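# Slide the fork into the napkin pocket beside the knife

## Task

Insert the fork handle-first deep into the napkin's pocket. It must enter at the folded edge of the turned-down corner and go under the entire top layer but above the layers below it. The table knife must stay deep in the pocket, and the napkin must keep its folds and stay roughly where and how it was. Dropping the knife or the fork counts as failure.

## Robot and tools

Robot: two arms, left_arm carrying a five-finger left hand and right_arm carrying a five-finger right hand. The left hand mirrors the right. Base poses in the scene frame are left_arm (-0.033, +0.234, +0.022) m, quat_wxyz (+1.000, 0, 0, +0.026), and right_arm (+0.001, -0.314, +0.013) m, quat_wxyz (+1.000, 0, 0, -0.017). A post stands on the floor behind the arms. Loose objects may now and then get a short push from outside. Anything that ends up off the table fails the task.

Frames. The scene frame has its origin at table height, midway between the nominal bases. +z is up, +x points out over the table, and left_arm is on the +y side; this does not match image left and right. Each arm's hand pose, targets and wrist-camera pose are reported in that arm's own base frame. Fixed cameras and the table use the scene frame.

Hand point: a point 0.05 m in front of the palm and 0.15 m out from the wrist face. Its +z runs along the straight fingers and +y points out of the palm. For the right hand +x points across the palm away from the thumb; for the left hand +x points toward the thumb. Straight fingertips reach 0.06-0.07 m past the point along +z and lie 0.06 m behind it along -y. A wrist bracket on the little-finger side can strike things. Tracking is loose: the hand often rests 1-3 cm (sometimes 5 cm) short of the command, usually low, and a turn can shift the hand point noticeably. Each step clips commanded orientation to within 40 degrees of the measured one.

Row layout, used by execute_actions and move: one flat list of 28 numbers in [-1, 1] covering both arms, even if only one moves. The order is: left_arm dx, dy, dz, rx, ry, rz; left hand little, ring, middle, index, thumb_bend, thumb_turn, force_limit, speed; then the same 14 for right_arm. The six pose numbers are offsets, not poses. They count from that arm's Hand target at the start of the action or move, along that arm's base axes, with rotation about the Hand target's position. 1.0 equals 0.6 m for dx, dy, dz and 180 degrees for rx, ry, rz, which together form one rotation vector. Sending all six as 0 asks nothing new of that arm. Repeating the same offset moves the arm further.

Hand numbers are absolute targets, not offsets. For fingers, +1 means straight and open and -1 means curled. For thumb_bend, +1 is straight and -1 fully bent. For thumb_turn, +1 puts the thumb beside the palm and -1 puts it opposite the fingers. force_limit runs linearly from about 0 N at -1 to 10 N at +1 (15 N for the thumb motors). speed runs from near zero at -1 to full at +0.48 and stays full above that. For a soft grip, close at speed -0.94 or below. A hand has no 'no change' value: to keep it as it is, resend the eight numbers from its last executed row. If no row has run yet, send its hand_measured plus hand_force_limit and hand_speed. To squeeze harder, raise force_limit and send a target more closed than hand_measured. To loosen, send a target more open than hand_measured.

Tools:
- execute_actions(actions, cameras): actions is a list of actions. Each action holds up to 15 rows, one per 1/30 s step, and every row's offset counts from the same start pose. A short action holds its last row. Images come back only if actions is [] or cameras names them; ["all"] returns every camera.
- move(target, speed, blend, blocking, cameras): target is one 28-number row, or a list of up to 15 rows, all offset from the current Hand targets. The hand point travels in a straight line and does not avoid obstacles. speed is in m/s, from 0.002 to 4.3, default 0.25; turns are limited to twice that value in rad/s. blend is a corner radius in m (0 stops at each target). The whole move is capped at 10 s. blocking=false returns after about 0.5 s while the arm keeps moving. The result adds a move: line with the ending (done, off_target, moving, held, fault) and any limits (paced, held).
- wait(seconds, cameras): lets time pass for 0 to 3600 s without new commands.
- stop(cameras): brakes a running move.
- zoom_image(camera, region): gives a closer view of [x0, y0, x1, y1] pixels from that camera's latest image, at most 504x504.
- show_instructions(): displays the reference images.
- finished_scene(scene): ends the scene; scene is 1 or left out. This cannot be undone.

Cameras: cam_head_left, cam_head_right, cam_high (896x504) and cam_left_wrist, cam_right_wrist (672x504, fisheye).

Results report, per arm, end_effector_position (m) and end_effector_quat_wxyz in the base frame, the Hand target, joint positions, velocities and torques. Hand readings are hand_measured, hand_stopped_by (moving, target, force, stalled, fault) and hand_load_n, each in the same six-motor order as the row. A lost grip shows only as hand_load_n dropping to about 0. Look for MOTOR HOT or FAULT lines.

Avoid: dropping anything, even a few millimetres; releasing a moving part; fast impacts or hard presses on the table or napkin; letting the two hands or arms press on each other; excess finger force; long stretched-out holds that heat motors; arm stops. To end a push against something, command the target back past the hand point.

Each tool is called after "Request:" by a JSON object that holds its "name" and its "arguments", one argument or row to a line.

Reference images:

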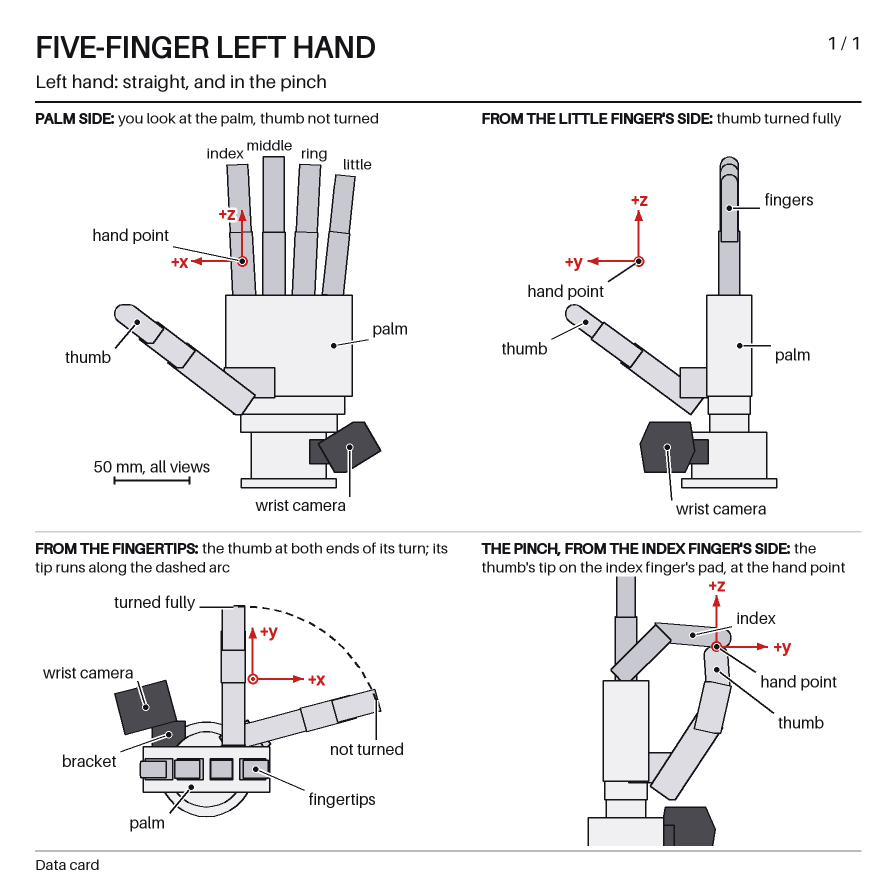

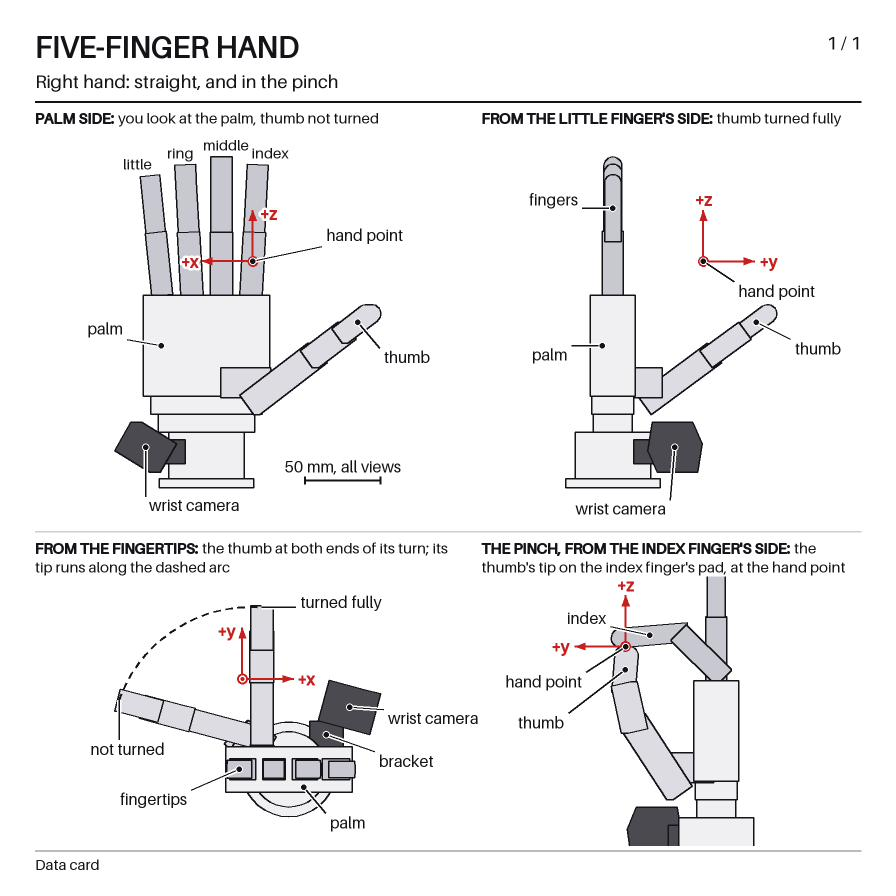

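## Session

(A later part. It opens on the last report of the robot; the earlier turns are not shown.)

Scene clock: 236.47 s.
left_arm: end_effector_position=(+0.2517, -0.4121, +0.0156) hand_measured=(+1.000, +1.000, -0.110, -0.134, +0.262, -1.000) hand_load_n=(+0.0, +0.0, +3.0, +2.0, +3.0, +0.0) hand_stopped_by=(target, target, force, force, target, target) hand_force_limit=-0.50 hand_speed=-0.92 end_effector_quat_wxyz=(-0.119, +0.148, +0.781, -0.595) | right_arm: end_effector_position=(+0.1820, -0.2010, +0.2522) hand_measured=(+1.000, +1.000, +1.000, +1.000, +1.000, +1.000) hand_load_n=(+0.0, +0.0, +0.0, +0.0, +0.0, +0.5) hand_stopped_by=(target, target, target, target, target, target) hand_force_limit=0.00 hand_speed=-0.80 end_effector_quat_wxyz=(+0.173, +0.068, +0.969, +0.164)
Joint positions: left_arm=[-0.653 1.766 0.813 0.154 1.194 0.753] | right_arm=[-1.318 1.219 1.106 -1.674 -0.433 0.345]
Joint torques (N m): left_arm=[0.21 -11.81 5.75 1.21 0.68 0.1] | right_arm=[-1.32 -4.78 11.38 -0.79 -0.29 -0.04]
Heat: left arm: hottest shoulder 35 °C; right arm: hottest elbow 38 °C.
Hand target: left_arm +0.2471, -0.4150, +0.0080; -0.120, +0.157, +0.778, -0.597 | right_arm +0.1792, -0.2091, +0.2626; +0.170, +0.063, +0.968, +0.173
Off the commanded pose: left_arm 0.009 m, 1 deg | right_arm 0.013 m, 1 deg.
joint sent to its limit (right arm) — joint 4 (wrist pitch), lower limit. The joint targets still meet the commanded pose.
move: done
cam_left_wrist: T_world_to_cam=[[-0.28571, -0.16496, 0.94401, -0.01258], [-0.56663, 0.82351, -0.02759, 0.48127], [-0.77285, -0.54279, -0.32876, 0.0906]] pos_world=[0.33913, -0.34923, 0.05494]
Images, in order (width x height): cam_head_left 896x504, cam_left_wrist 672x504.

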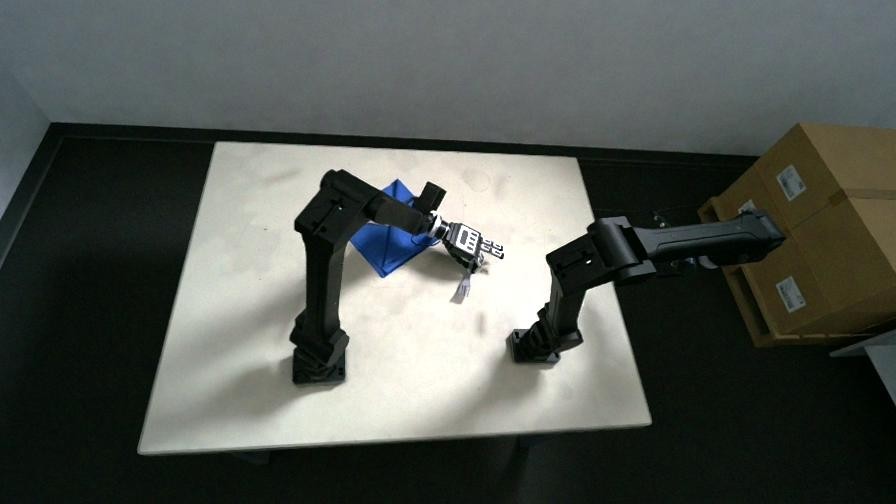

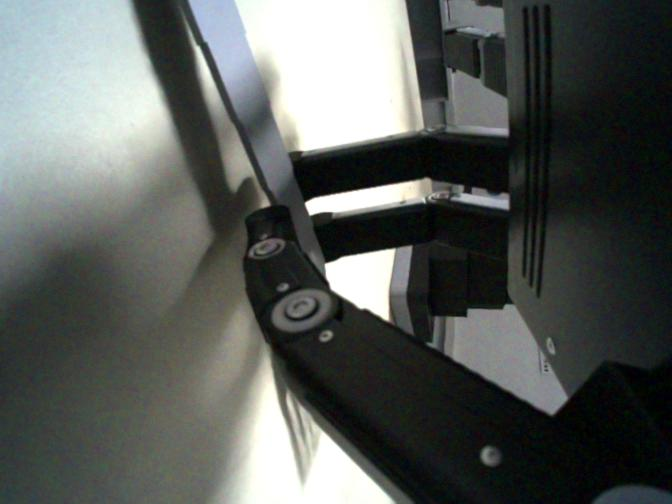

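Request:
{"name": "move", "arguments": {
  "target": [0, 0, -0.0083, 0, 0, 0, 1, 1, -0.35, -0.35, 0.26, -1, -0.5, -0.92, 0, 0, 0, 0, 0, 0, 1, 1, 1, 1, 1, 1, 0, -0.8],
  "speed": 0.03,
  "cameras": ["cam_left_wrist", "cam_head_left"]
}}

Request:
{"name": "zoom_image", "arguments": {
  "camera": "cam_head_left",
  "region": [400, 200, 520, 310]
}}

Scene clock: 238.20 s.
left_arm: end_effector_position=(+0.2525, -0.4127, +0.0119) hand_measured=(+1.000, +1.000, -0.110, -0.134, +0.262, -1.000) hand_load_n=(+0.0, +0.0, +3.0, +2.0, +3.0, +0.0) hand_stopped_by=(target, target, force, force, target, target) hand_force_limit=-0.50 hand_speed=-0.92 end_effector_quat_wxyz=(-0.118, +0.149, +0.780, -0.596) | right_arm: end_effector_position=(+0.1820, -0.2010, +0.2522) hand_measured=(+1.000, +1.000, +1.000, +1.000, +1.000, +1.000) hand_load_n=(+0.0, +0.0, +0.0, +0.0, +0.0, +0.0) hand_stopped_by=(target, target, target, target, target, target) hand_force_limit=0.00 hand_speed=-0.80 end_effector_quat_wxyz=(+0.173, +0.068, +0.969, +0.164)
Joint positions: left_arm=[-0.653 1.776 0.813 0.167 1.194 0.753] | right_arm=[-1.318 1.219 1.106 -1.674 -0.433 0.345]
Joint torques (N m): left_arm=[0.21 -11.63 5.55 1.24 0.68 0.1] | right_arm=[-1.32 -4.78 11.4 -0.79 -0.29 -0.03]
Heat: left arm: hottest shoulder 35 °C; right arm: hottest elbow 38 °C.
Hand target: left_arm +0.2472, -0.4151, +0.0031; -0.119, +0.157, +0.778, -0.597 | right_arm +0.1792, -0.2091, +0.2626; +0.170, +0.063, +0.968, +0.173
Off the commanded pose: left_arm 0.011 m, 1 deg | right_arm 0.013 m, 1 deg.
joint sent to its limit (right arm) — joint 4 (wrist pitch), lower limit. The joint targets still meet the commanded pose.
move: off_target (left_arm)
cam_left_wrist: T_world_to_cam=[[-0.28798, -0.16319, 0.94363, -0.00767], [-0.56656, 0.82346, -0.0305, 0.48217], [-0.77206, -0.54341, -0.32959, 0.08919]] pos_world=[0.33983, -0.34983, 0.05134]
Images, in order (width x height): cam_head_left 896x504, cam_left_wrist 672x504.

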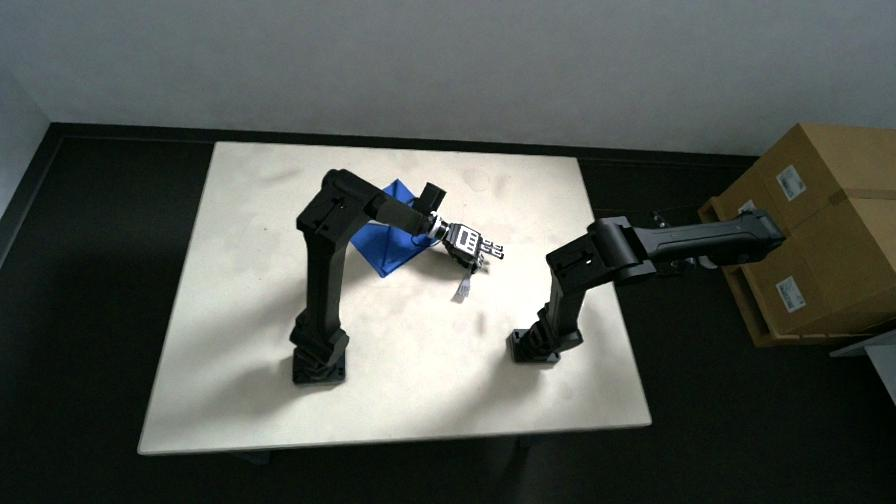

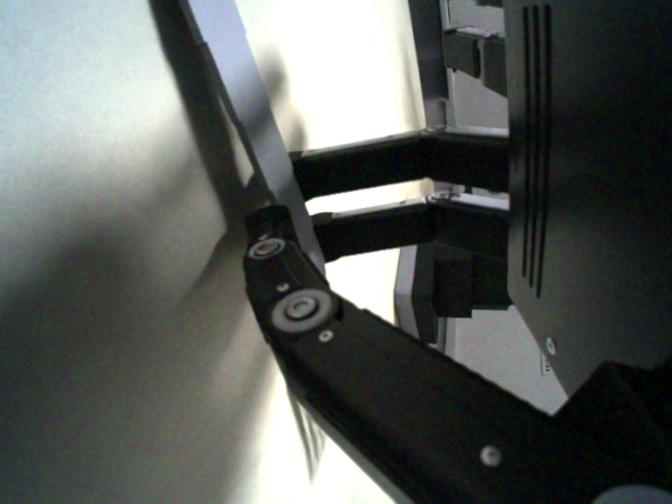

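Scaled by 4.200 from the camera's image (finer frame: 1280x720).

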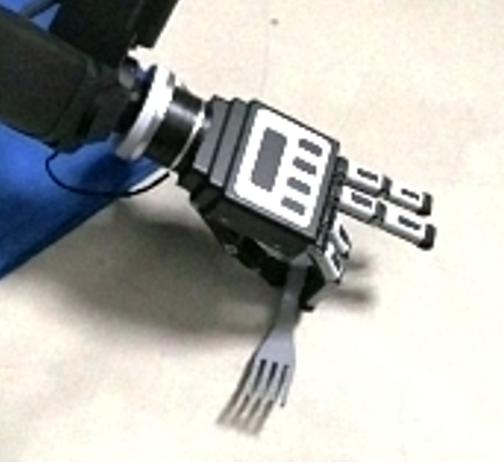

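Request:
{"name": "move", "arguments": {
  "target": [0, 0, -0.0067, 0, 0, 0, 1, 1, -0.35, -0.35, 0.26, -1, -0.5, -0.92, 0, 0, 0, 0, 0, 0, 1, 1, 1, 1, 1, 1, 0, -0.8],
  "speed": 0.03,
  "cameras": ["cam_left_wrist", "cam_head_left"]
}}

Request:
{"name": "zoom_image", "arguments": {
  "camera": "cam_head_left",
  "region": [400, 200, 520, 310]
}}

Scene clock: 240.07 s.
left_arm: end_effector_position=(+0.2529, -0.4130, +0.0086) hand_measured=(+1.000, +1.000, -0.110, -0.134, +0.262, -1.000) hand_load_n=(+0.0, +0.0, +3.5, +2.0, +3.0, +0.0) hand_stopped_by=(target, target, force, force, target, target) hand_force_limit=-0.50 hand_speed=-0.92 end_effector_quat_wxyz=(-0.117, +0.149, +0.780, -0.596) | right_arm: end_effector_position=(+0.1820, -0.2010, +0.2522) hand_measured=(+1.000, +1.000, +1.000, +1.000, +1.000, +1.000) hand_load_n=(+0.0, +0.0, +0.0, +0.0, +0.0, +0.0) hand_stopped_by=(target, target, target, target, target, target) hand_force_limit=0.00 hand_speed=-0.80 end_effector_quat_wxyz=(+0.173, +0.068, +0.969, +0.164)
Joint positions: left_arm=[-0.653 1.786 0.813 0.178 1.194 0.753] | right_arm=[-1.318 1.219 1.106 -1.674 -0.433 0.345]
Joint torques (N m): left_arm=[0.15 -11.75 5.42 1.21 0.69 0.1] | right_arm=[-1.26 -4.66 11.38 -0.76 -0.29 -0.04]
Heat: left arm: hottest shoulder 35 °C; right arm: hottest elbow 38 °C.
Hand target: left_arm +0.2471, -0.4150, -0.0009; -0.119, +0.157, +0.778, -0.597 | right_arm +0.1792, -0.2091, +0.2626; +0.170, +0.063, +0.968, +0.173
Off the commanded pose: left_arm 0.011 m, 1 deg | right_arm 0.013 m, 1 deg.
joint sent to its limit (right arm) — joint 4 (wrist pitch), lower limit. The joint targets still meet the commanded pose.
move: off_target (left_arm)
cam_left_wrist: T_world_to_cam=[[-0.28895, -0.16251, 0.94345, -0.00391], [-0.56649, 0.82346, -0.03166, 0.48258], [-0.77175, -0.5436, -0.33, 0.08809]] pos_world=[0.34023, -0.35013, 0.04804]
Images, in order (width x height): cam_head_left 896x504, cam_left_wrist 672x504.

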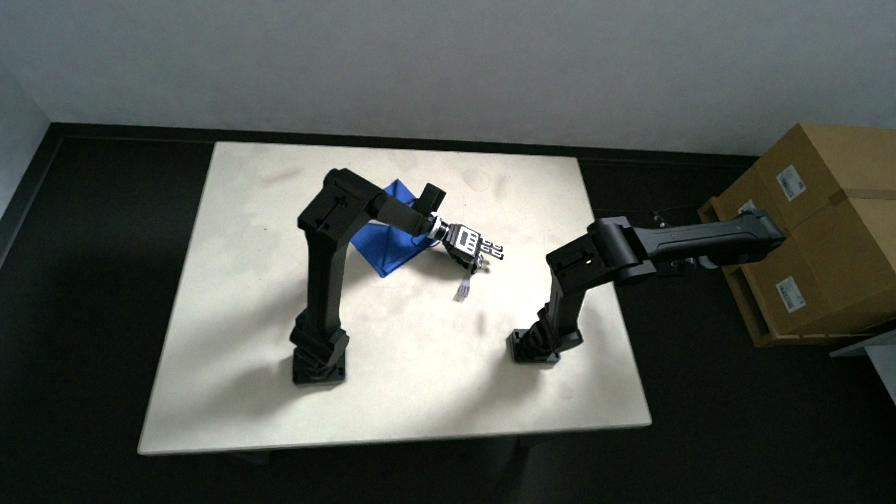

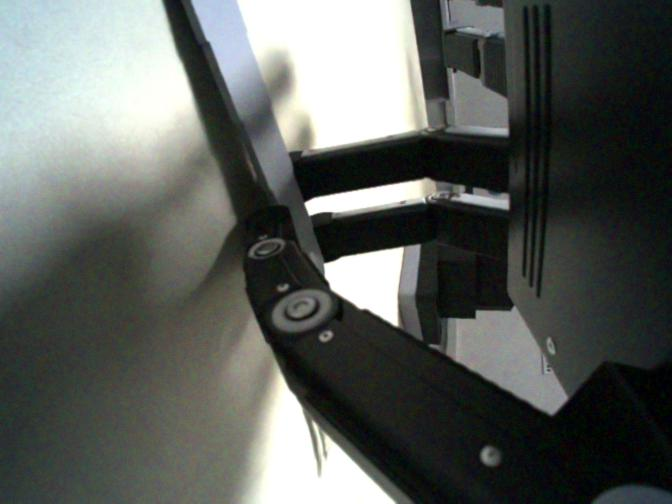

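Scaled by 4.200 from the camera's image (finer frame: 1280x720).

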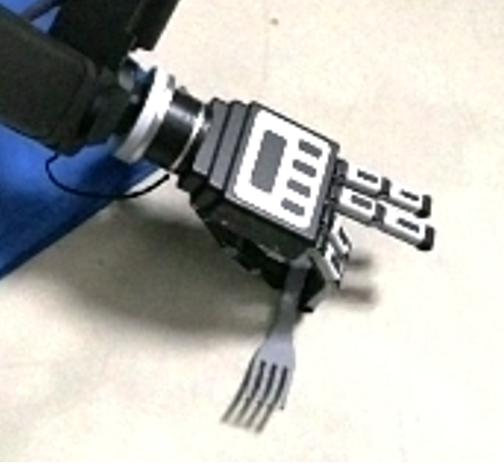

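Request:
{"name": "zoom_image", "arguments": {
  "camera": "cam_left_wrist",
  "region": [130, 0, 400, 300]
}}

Scaled by 1.680 from the camera's image (finer frame: 960x720).

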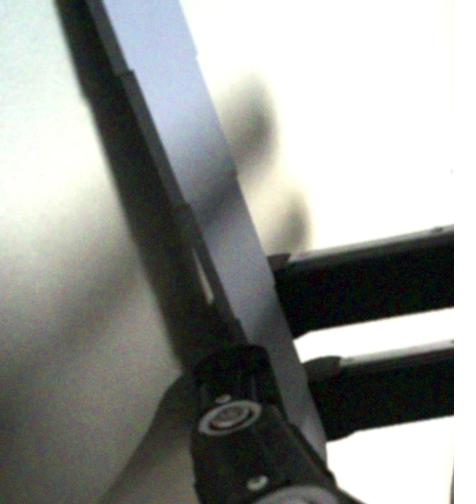

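Request:
{"name": "move", "arguments": {
  "target": [0, 0, -0.005, 0, 0, 0, 1, 1, -0.35, -0.35, 0.26, -1, -0.5, -0.92, 0, 0, 0, 0, 0, 0, 1, 1, 1, 1, 1, 1, 0, -0.8],
  "speed": 0.03,
  "cameras": ["cam_left_wrist"]
}}

Request:
{"name": "zoom_image", "arguments": {
  "camera": "cam_left_wrist",
  "region": [130, 0, 400, 300]
}}

Scene clock: 242.30 s.
left_arm: end_effector_position=(+0.2537, -0.4136, +0.0074) hand_measured=(+1.000, +1.000, -0.110, -0.134, +0.262, -1.000) hand_load_n=(+0.0, +0.0, +3.5, +2.5, +2.5, +0.0) hand_stopped_by=(target, target, force, force, target, target) hand_force_limit=-0.50 hand_speed=-0.92 end_effector_quat_wxyz=(-0.115, +0.151, +0.780, -0.597) | right_arm: end_effector_position=(+0.1820, -0.2010, +0.2522) hand_measured=(+1.000, +1.000, +1.000, +1.000, +1.000, +1.000) hand_load_n=(+0.0, +0.0, +0.0, +0.0, +0.0, +0.0) hand_stopped_by=(target, target, target, target, target, target) hand_force_limit=0.00 hand_speed=-0.80 end_effector_quat_wxyz=(+0.173, +0.068, +0.969, +0.164)
Joint positions: left_arm=[-0.653 1.79 0.813 0.187 1.194 0.753] | right_arm=[-1.318 1.219 1.106 -1.674 -0.433 0.345]
Joint torques (N m): left_arm=[0.38 -11.52 5.33 1.21 0.69 0.1] | right_arm=[-1.32 -4.78 11.4 -0.76 -0.28 -0.03]
Heat: left arm: hottest shoulder 35 °C; right arm: hottest elbow 38 °C.
Hand target: left_arm +0.2471, -0.4150, -0.0039; -0.119, +0.157, +0.778, -0.597 | right_arm +0.1792, -0.2091, +0.2626; +0.170, +0.063, +0.968, +0.173
Off the commanded pose: left_arm 0.013 m, 1 deg | right_arm 0.013 m, 1 deg.
joint sent to its limit (right arm) — joint 4 (wrist pitch), lower limit. The joint targets still meet the commanded pose.
move: off_target (left_arm)
cam_left_wrist: T_world_to_cam=[[-0.29266, -0.1596, 0.9428, -0.00047], [-0.56635, 0.82336, -0.03643, 0.48344], [-0.77045, -0.54462, -0.33136, 0.08718]] pos_world=[0.34083, -0.35064, 0.04694]

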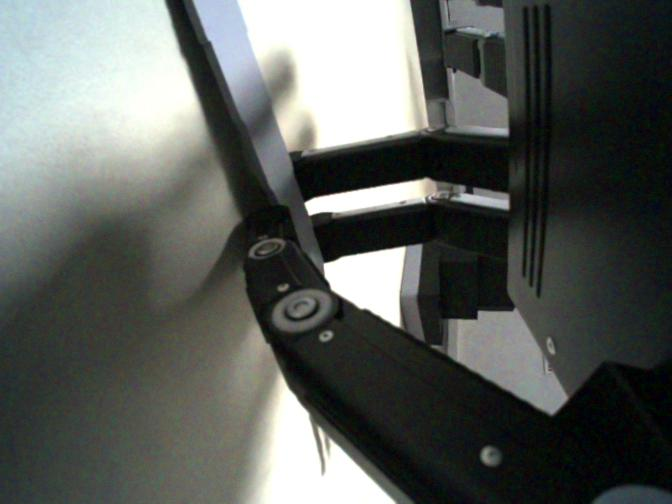

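Scaled by 1.680 from the camera's image (finer frame: 960x720).

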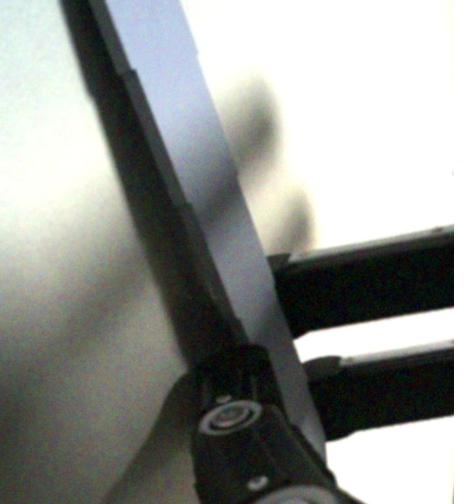

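Request:
{"name": "move", "arguments": {
  "target": [0, 0, 0.01, 0, 0, 0, 1, 1, 0.4, 0.4, 0.26, -1, -0.5, -0.85, 0, 0, 0, 0, 0, 0, 1, 1, 1, 1, 1, 1, 0, -0.8],
  "speed": 0.03,
  "cameras": ["cam_left_wrist"]
}}

Request:
{"name": "zoom_image", "arguments": {
  "camera": "cam_left_wrist",
  "region": [130, 0, 400, 300]
}}

Scene clock: 245.77 s.
left_arm: end_effector_position=(+0.2537, -0.4136, +0.0074) hand_measured=(+1.000, +1.000, +0.400, +0.400, +0.260, -1.000) hand_load_n=(+0.0, -0.5, +0.0, +0.0, +0.0, +0.0) hand_stopped_by=(target, target, target, target, target, target) hand_force_limit=-0.50 hand_speed=-0.85 end_effector_quat_wxyz=(-0.115, +0.151, +0.780, -0.597) | right_arm: end_effector_position=(+0.1820, -0.2010, +0.2522) hand_measured=(+1.000, +1.000, +1.000, +1.000, +1.000, +1.000) hand_load_n=(+0.0, +0.0, +0.0, +0.0, +0.0, +0.0) hand_stopped_by=(target, target, target, target, target, target) hand_force_limit=0.00 hand_speed=-0.80 end_effector_quat_wxyz=(+0.173, +0.068, +0.969, +0.164)
Joint positions: left_arm=[-0.653 1.79 0.813 0.187 1.194 0.753] | right_arm=[-1.318 1.219 1.106 -1.674 -0.433 0.345]
Joint torques (N m): left_arm=[0.26 -12.51 5.41 0.59 0.7 0.09] | right_arm=[-1.26 -4.78 11.4 -0.79 -0.29 -0.04]
Heat: left arm: hottest shoulder 35 °C; right arm: hottest elbow 38 °C.
Hand target: left_arm +0.2471, -0.4150, +0.0021; -0.119, +0.157, +0.778, -0.597 | right_arm +0.1792, -0.2091, +0.2626; +0.170, +0.063, +0.968, +0.173
Off the commanded pose: left_arm 0.009 m, 1 deg | right_arm 0.013 m, 1 deg.
joint sent to its limit (right arm) — joint 4 (wrist pitch), lower limit. The joint targets still meet the commanded pose.
move: done
cam_left_wrist: T_world_to_cam=[[-0.29266, -0.1596, 0.9428, -0.00047], [-0.56635, 0.82336, -0.03643, 0.48344], [-0.77045, -0.54462, -0.33136, 0.08718]] pos_world=[0.34083, -0.35064, 0.04694]

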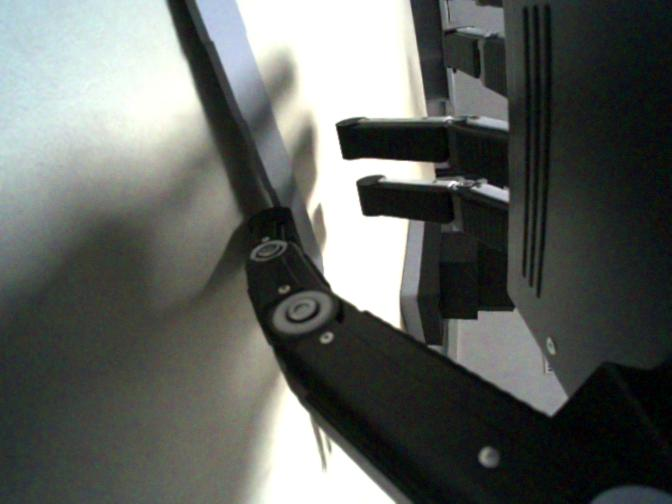

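Scaled by 1.680 from the camera's image (finer frame: 960x720).

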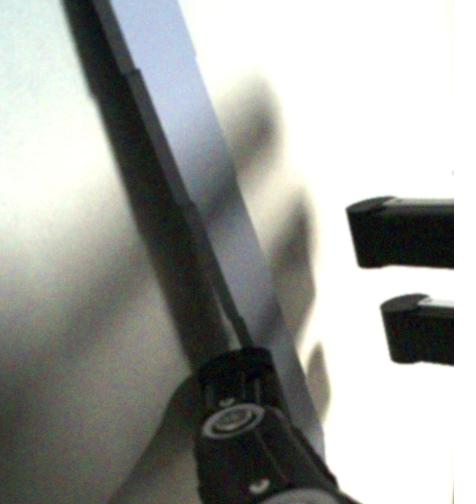

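Request:
{"name": "move", "arguments": {
  "target": [
    [0.0048, 0.012, 0, 0, 0, 0, 1, 1, 0.4, 0.4, 0.26, -1, -0.5, -0.85, 0, 0, 0, 0, 0, 0, 1, 1, 1, 1, 1, 1, 0, -0.8],
    [0.0048, 0.012, 0.2, 0, 0, 0, 1, 1, 0.4, 0.4, 0.26, -1, -0.5, -0.85, 0, 0, 0, 0, 0, 0, 1, 1, 1, 1, 1, 1, 0, -0.8]
  ],
  "speed": [0.03, 0.08],
  "cameras": ["cam_left_wrist", "cam_head_left", "cam_head_right"]
}}

Request:
{"name": "zoom_image", "arguments": {
  "camera": "cam_head_left",
  "region": [400, 200, 520, 310]
}}

Scene clock: 251.40 s.
left_arm: end_effector_position=(+0.2380, -0.4019, +0.1078) hand_measured=(+1.000, +1.000, +0.400, +0.400, +0.260, -1.000) hand_load_n=(+0.0, +0.0, +0.0, +0.0, +0.0, +0.0) hand_stopped_by=(target, target, target, target, target, target) hand_force_limit=-0.50 hand_speed=-0.85 end_effector_quat_wxyz=(-0.133, +0.143, +0.784, -0.589) | right_arm: end_effector_position=(+0.1820, -0.2010, +0.2522) hand_measured=(+1.000, +1.000, +1.000, +1.000, +1.000, +1.000) hand_load_n=(+0.0, -0.5, +0.0, +0.0, +0.0, +0.0) hand_stopped_by=(target, target, target, target, target, target) hand_force_limit=0.00 hand_speed=-0.80 end_effector_quat_wxyz=(+0.173, +0.068, +0.969, +0.164)
Joint positions: left_arm=[-0.653 1.535 0.86 -0.173 1.202 0.772] | right_arm=[-1.318 1.219 1.106 -1.674 -0.433 0.345]
Joint torques (N m): left_arm=[1.55 -12.22 10.63 -0.54 0.87 0.22] | right_arm=[-1.32 -4.6 11.41 -0.76 -0.29 -0.04]
Heat: left arm: hottest shoulder 35 °C; right arm: hottest elbow 38 °C.
Hand target: left_arm +0.2500, -0.4079, +0.1221; -0.119, +0.157, +0.778, -0.597 | right_arm +0.1792, -0.2091, +0.2626; +0.170, +0.063, +0.968, +0.173
Off the commanded pose: left_arm 0.020 m, 3 deg | right_arm 0.013 m, 1 deg.
joint sent to its limit (right arm) — joint 4 (wrist pitch), lower limit. The joint targets still meet the commanded pose.
move: off_target (left_arm)
cam_left_wrist: T_world_to_cam=[[-0.26224, -0.18014, 0.94804, -0.11396], [-0.55853, 0.82948, 0.00311, 0.46483], [-0.78694, -0.52869, -0.31814, 0.1237]] pos_world=[0.32708, -0.3407, 0.14595]
Images, in order (width x height): cam_head_left 896x504, cam_head_right 896x504, cam_left_wrist 672x504.

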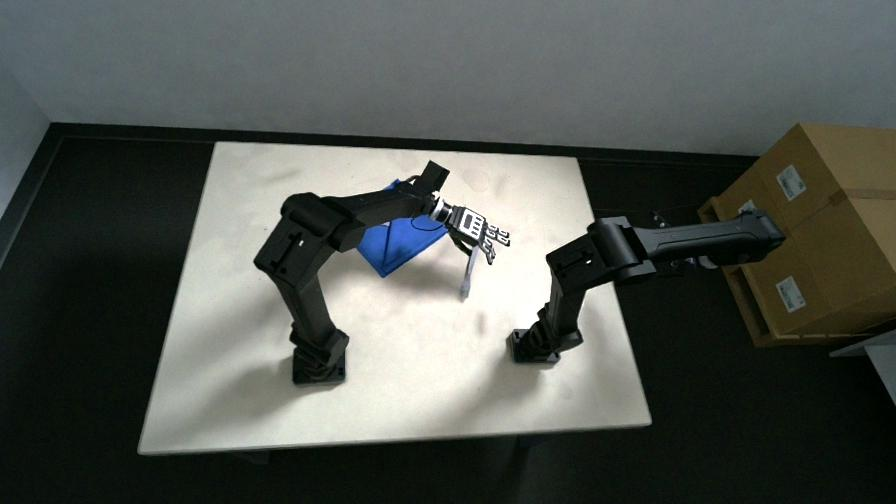

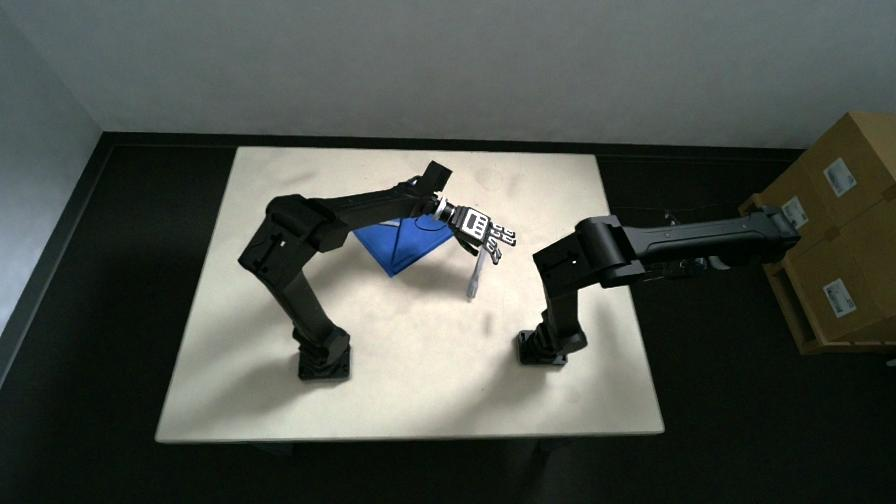

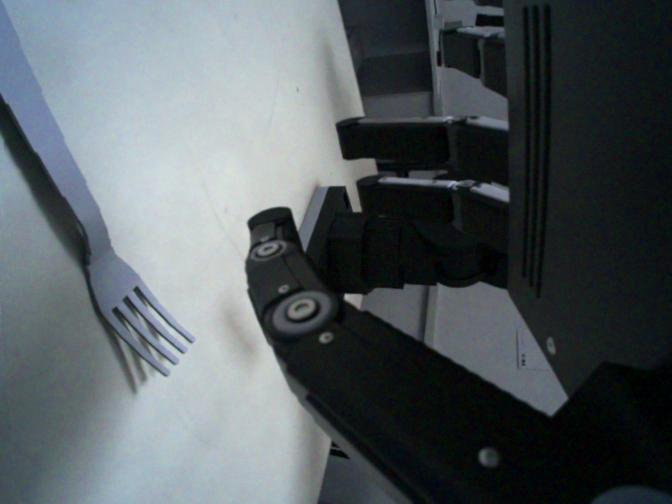

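Scaled by 4.200 from the camera's image (finer frame: 1280x720).

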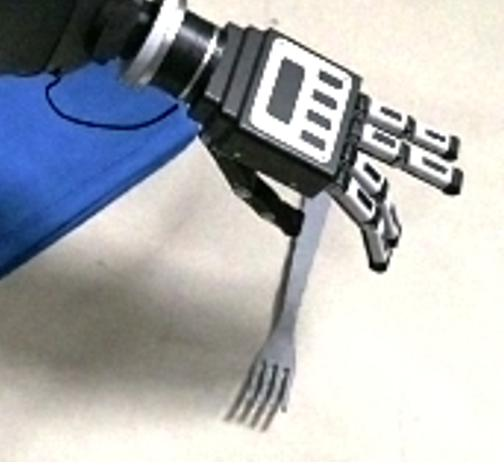

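Request:
{"name": "move", "arguments": {
  "target": [0, 0.847, 0.15, 0, 0, 0.628, 1, 1, 0.4, 0.4, 0.26, -1, -0.5, -0.85, 0, 0, 0, 0, 0, 0, 1, 1, 1, 1, 1, 1, 0, -0.8],
  "speed": 0.25,
  "cameras": ["cam_left_wrist", "cam_head_left", "cam_head_right", "cam_high"]
}}

Request:
{"name": "zoom_image", "arguments": {
  "camera": "cam_head_left",
  "region": [400, 200, 520, 310]
}}

Request:
{"name": "zoom_image", "arguments": {
  "camera": "cam_high",
  "region": [440, 130, 620, 270]
}}

Scene clock: 257.27 s.
left_arm: end_effector_position=(+0.2430, +0.0884, +0.1858) hand_measured=(+1.000, +1.000, +0.400, +0.400, +0.260, -1.000) hand_load_n=(+0.0, +0.0, +0.0, +0.0, +0.0, +0.0) hand_stopped_by=(target, target, target, target, target, target) hand_force_limit=-0.50 hand_speed=-0.85 end_effector_quat_wxyz=(-0.409, +0.572, -0.564, +0.433) | right_arm: end_effector_position=(+0.1820, -0.2010, +0.2522) hand_measured=(+1.000, +1.000, +1.000, +1.000, +1.000, +1.000) hand_load_n=(+0.0, +0.0, +0.0, +0.0, +0.0, +0.0) hand_stopped_by=(target, target, target, target, target, target) hand_force_limit=0.00 hand_speed=-0.80 end_effector_quat_wxyz=(+0.173, +0.068, +0.969, +0.164)
Joint positions: left_arm=[1.032 0.405 0.393 -0.538 0.981 0.437] | right_arm=[-1.318 1.219 1.106 -1.674 -0.433 0.345]
Joint torques (N m): left_arm=[1.73 1.55 14.06 1.61 0.27 -0.12] | right_arm=[-1.32 -4.78 11.38 -0.79 -0.28 -0.04]
Heat: left arm: hottest shoulder 35 °C; right arm: hottest elbow 38 °C.
Hand target: left_arm +0.2500, +0.1004, +0.2122; -0.432, +0.562, -0.560, +0.429 | right_arm +0.1792, -0.2091, +0.2626; +0.170, +0.063, +0.968, +0.173
Off the commanded pose: left_arm 0.030 m, 3 deg | right_arm 0.013 m, 1 deg.
joint sent to its limit (right arm) — joint 4 (wrist pitch), lower limit. The joint targets still meet the commanded pose.
move: off_target (left_arm)
cam_left_wrist: T_world_to_cam=[[0.28465, -0.184, 0.94081, -0.22942], [-0.5626, -0.82669, 0.00853, 0.20717], [0.77618, -0.53173, -0.33883, 0.03586]] pos_world=[0.15403, 0.14811, 0.22622]
Images, in order (width x height): cam_head_left 896x504, cam_head_right 896x504, cam_high 896x504, cam_left_wrist 672x504.

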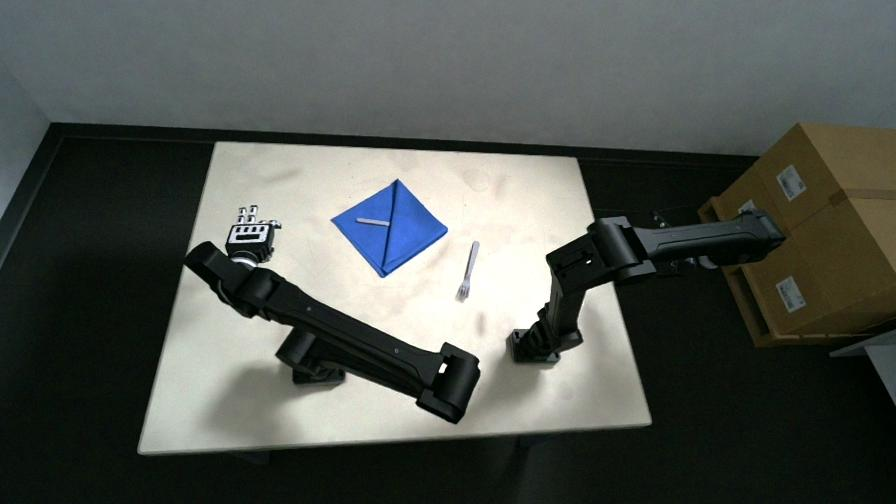

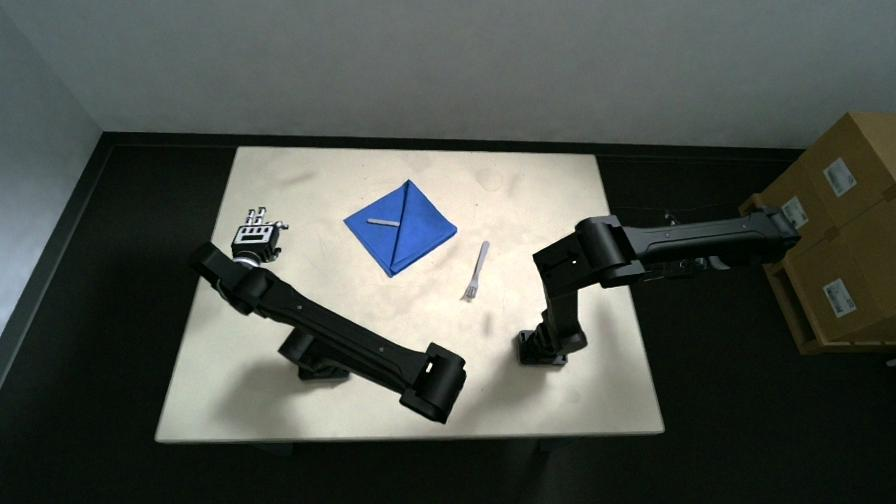

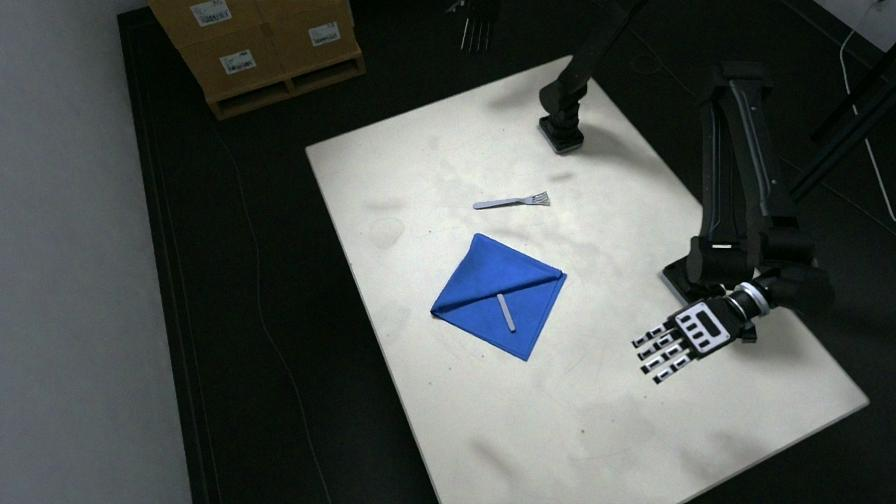

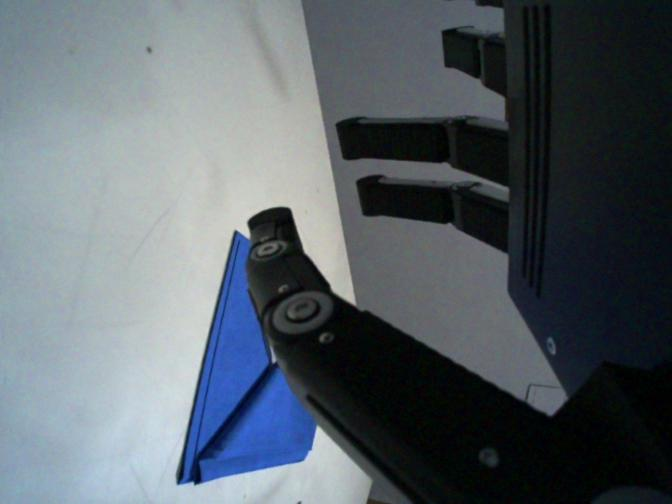

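Scaled by 4.200 from the camera's image (finer frame: 1280x720).

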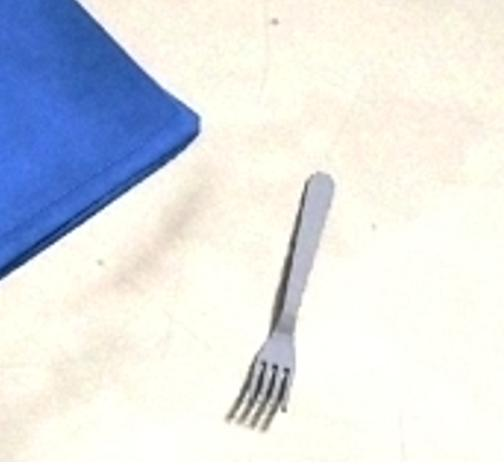

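Scaled by 2.800 from the camera's image (finer frame: 1280x720).

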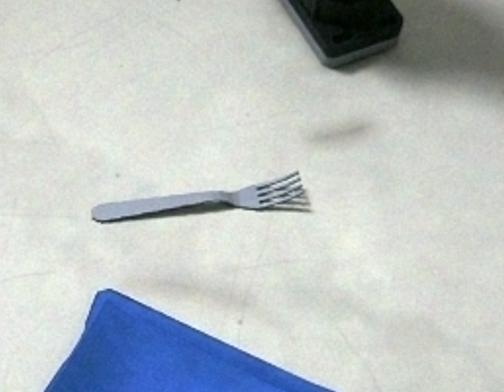

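Request:
{"name": "move", "arguments": {
  "target": [0, 0, 0, 0, 0, 0, 1, 1, 0.4, 0.4, 0.26, -1, -0.5, -0.85, 0.0485, 0.612, -0.1, -0.2470, -0.5535, 0.6806, 1, 1, 0.4, 0.4, 0.4, -1, -0.5, -0.4],
  "speed": 0.3,
  "cameras": ["all"]
}}

Scene clock: 282.97 s.
left_arm: end_effector_position=(+0.2431, +0.0883, +0.1858) hand_measured=(+1.000, +1.000, +0.400, +0.400, +0.260, -1.000) hand_load_n=(+0.0, +0.0, +0.0, +0.0, +0.0, +0.0) hand_stopped_by=(target, target, target, target, target, target) hand_force_limit=-0.50 hand_speed=-0.85 end_effector_quat_wxyz=(-0.409, +0.573, -0.564, +0.433) | right_arm: end_effector_position=(+0.2036, +0.1554, +0.2001) hand_measured=(+1.000, +1.000, +0.400, +0.400, +0.400, -1.000) hand_load_n=(+0.0, +0.0, +0.0, +0.0, +0.0, +0.0) hand_stopped_by=(target, target, target, target, target, target) hand_force_limit=-0.50 hand_speed=-0.40 end_effector_quat_wxyz=(-0.492, +0.857, -0.143, +0.057)
Joint positions: left_arm=[1.032 0.405 0.393 -0.538 0.981 0.436] | right_arm=[0.073 0.711 0.669 -0.998 -0.94 -0.893]
Joint velocities: left_arm=[within noise] | right_arm=[0.044 -0.005 -0.012 0.066 0.066 -0.037]
Joint torques (N m): left_arm=[1.73 1.55 14.13 1.57 0.27 -0.1] | right_arm=[0.5 -0.26 9.48 1.84 -0.45 0.04]
Heat: left arm: hottest waist 34 °C; right arm: hottest elbow 38 °C.
Hand target: left_arm +0.2500, +0.1004, +0.2122; -0.432, +0.562, -0.560, +0.429 | right_arm +0.2083, +0.1581, +0.2025; -0.495, +0.857, -0.125, +0.072
Off the commanded pose: left_arm 0.030 m, 3 deg | right_arm 0.006 m, 3 deg.
move: unfinished (the simulator was too slow to fit another step into this call; the move has ended)
cam_left_wrist: T_world_to_cam=[[0.28483, -0.18248, 0.94105, -0.22975], [-0.5622, -0.82695, 0.00981, 0.20677], [0.77641, -0.53185, -0.33813, 0.03563]] pos_world=[0.15403, 0.14801, 0.22622]
cam_right_wrist: T_world_to_cam=[[0.06963, -0.52495, -0.84828, 0.23896], [-0.95953, -0.26784, 0.08698, 0.22243], [-0.27286, 0.80789, -0.52236, 0.15072]] pos_world=[0.23791, 0.06325, 0.26208]

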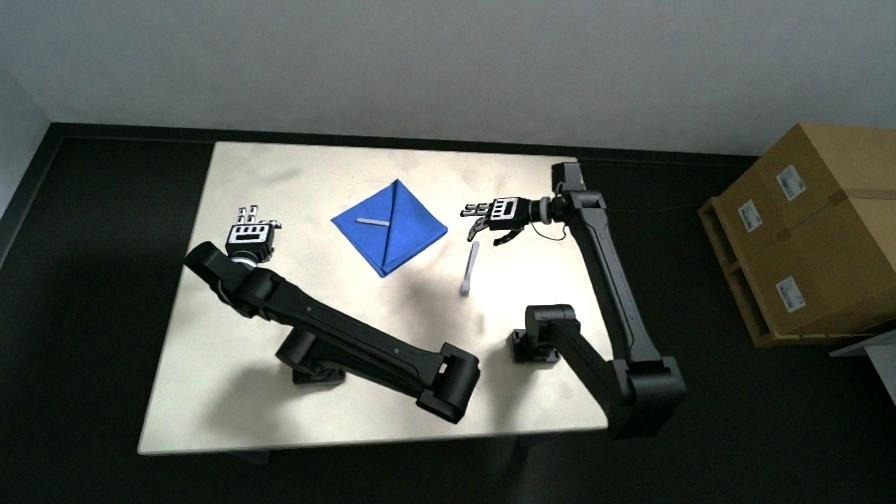

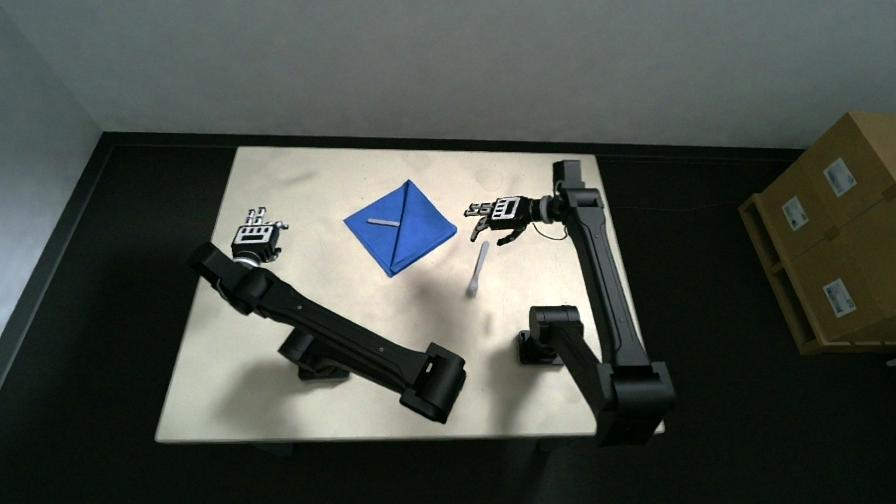

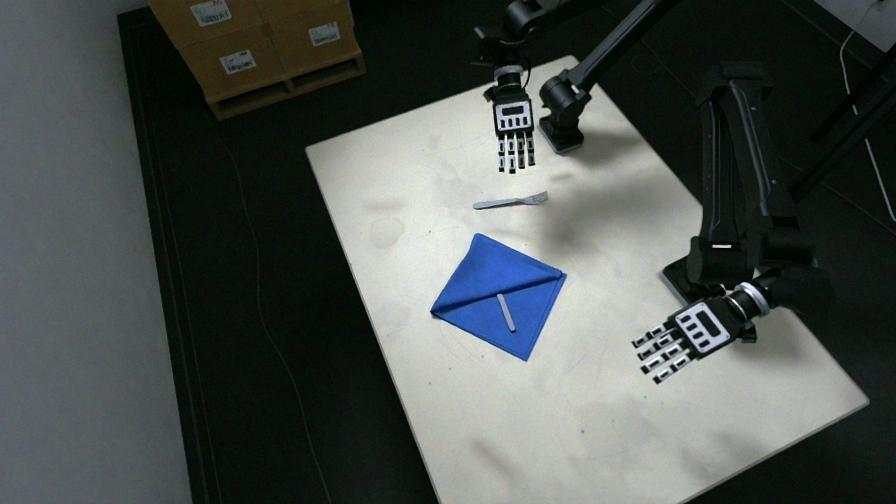

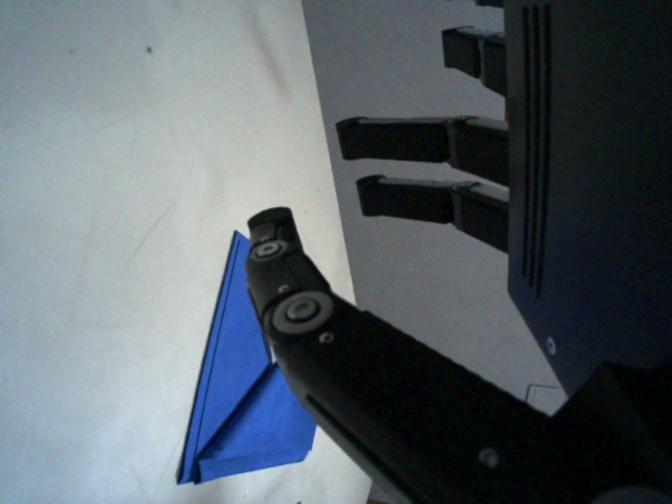

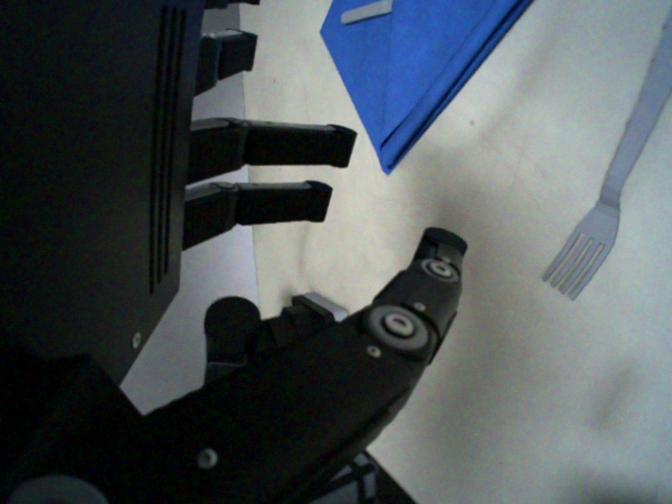

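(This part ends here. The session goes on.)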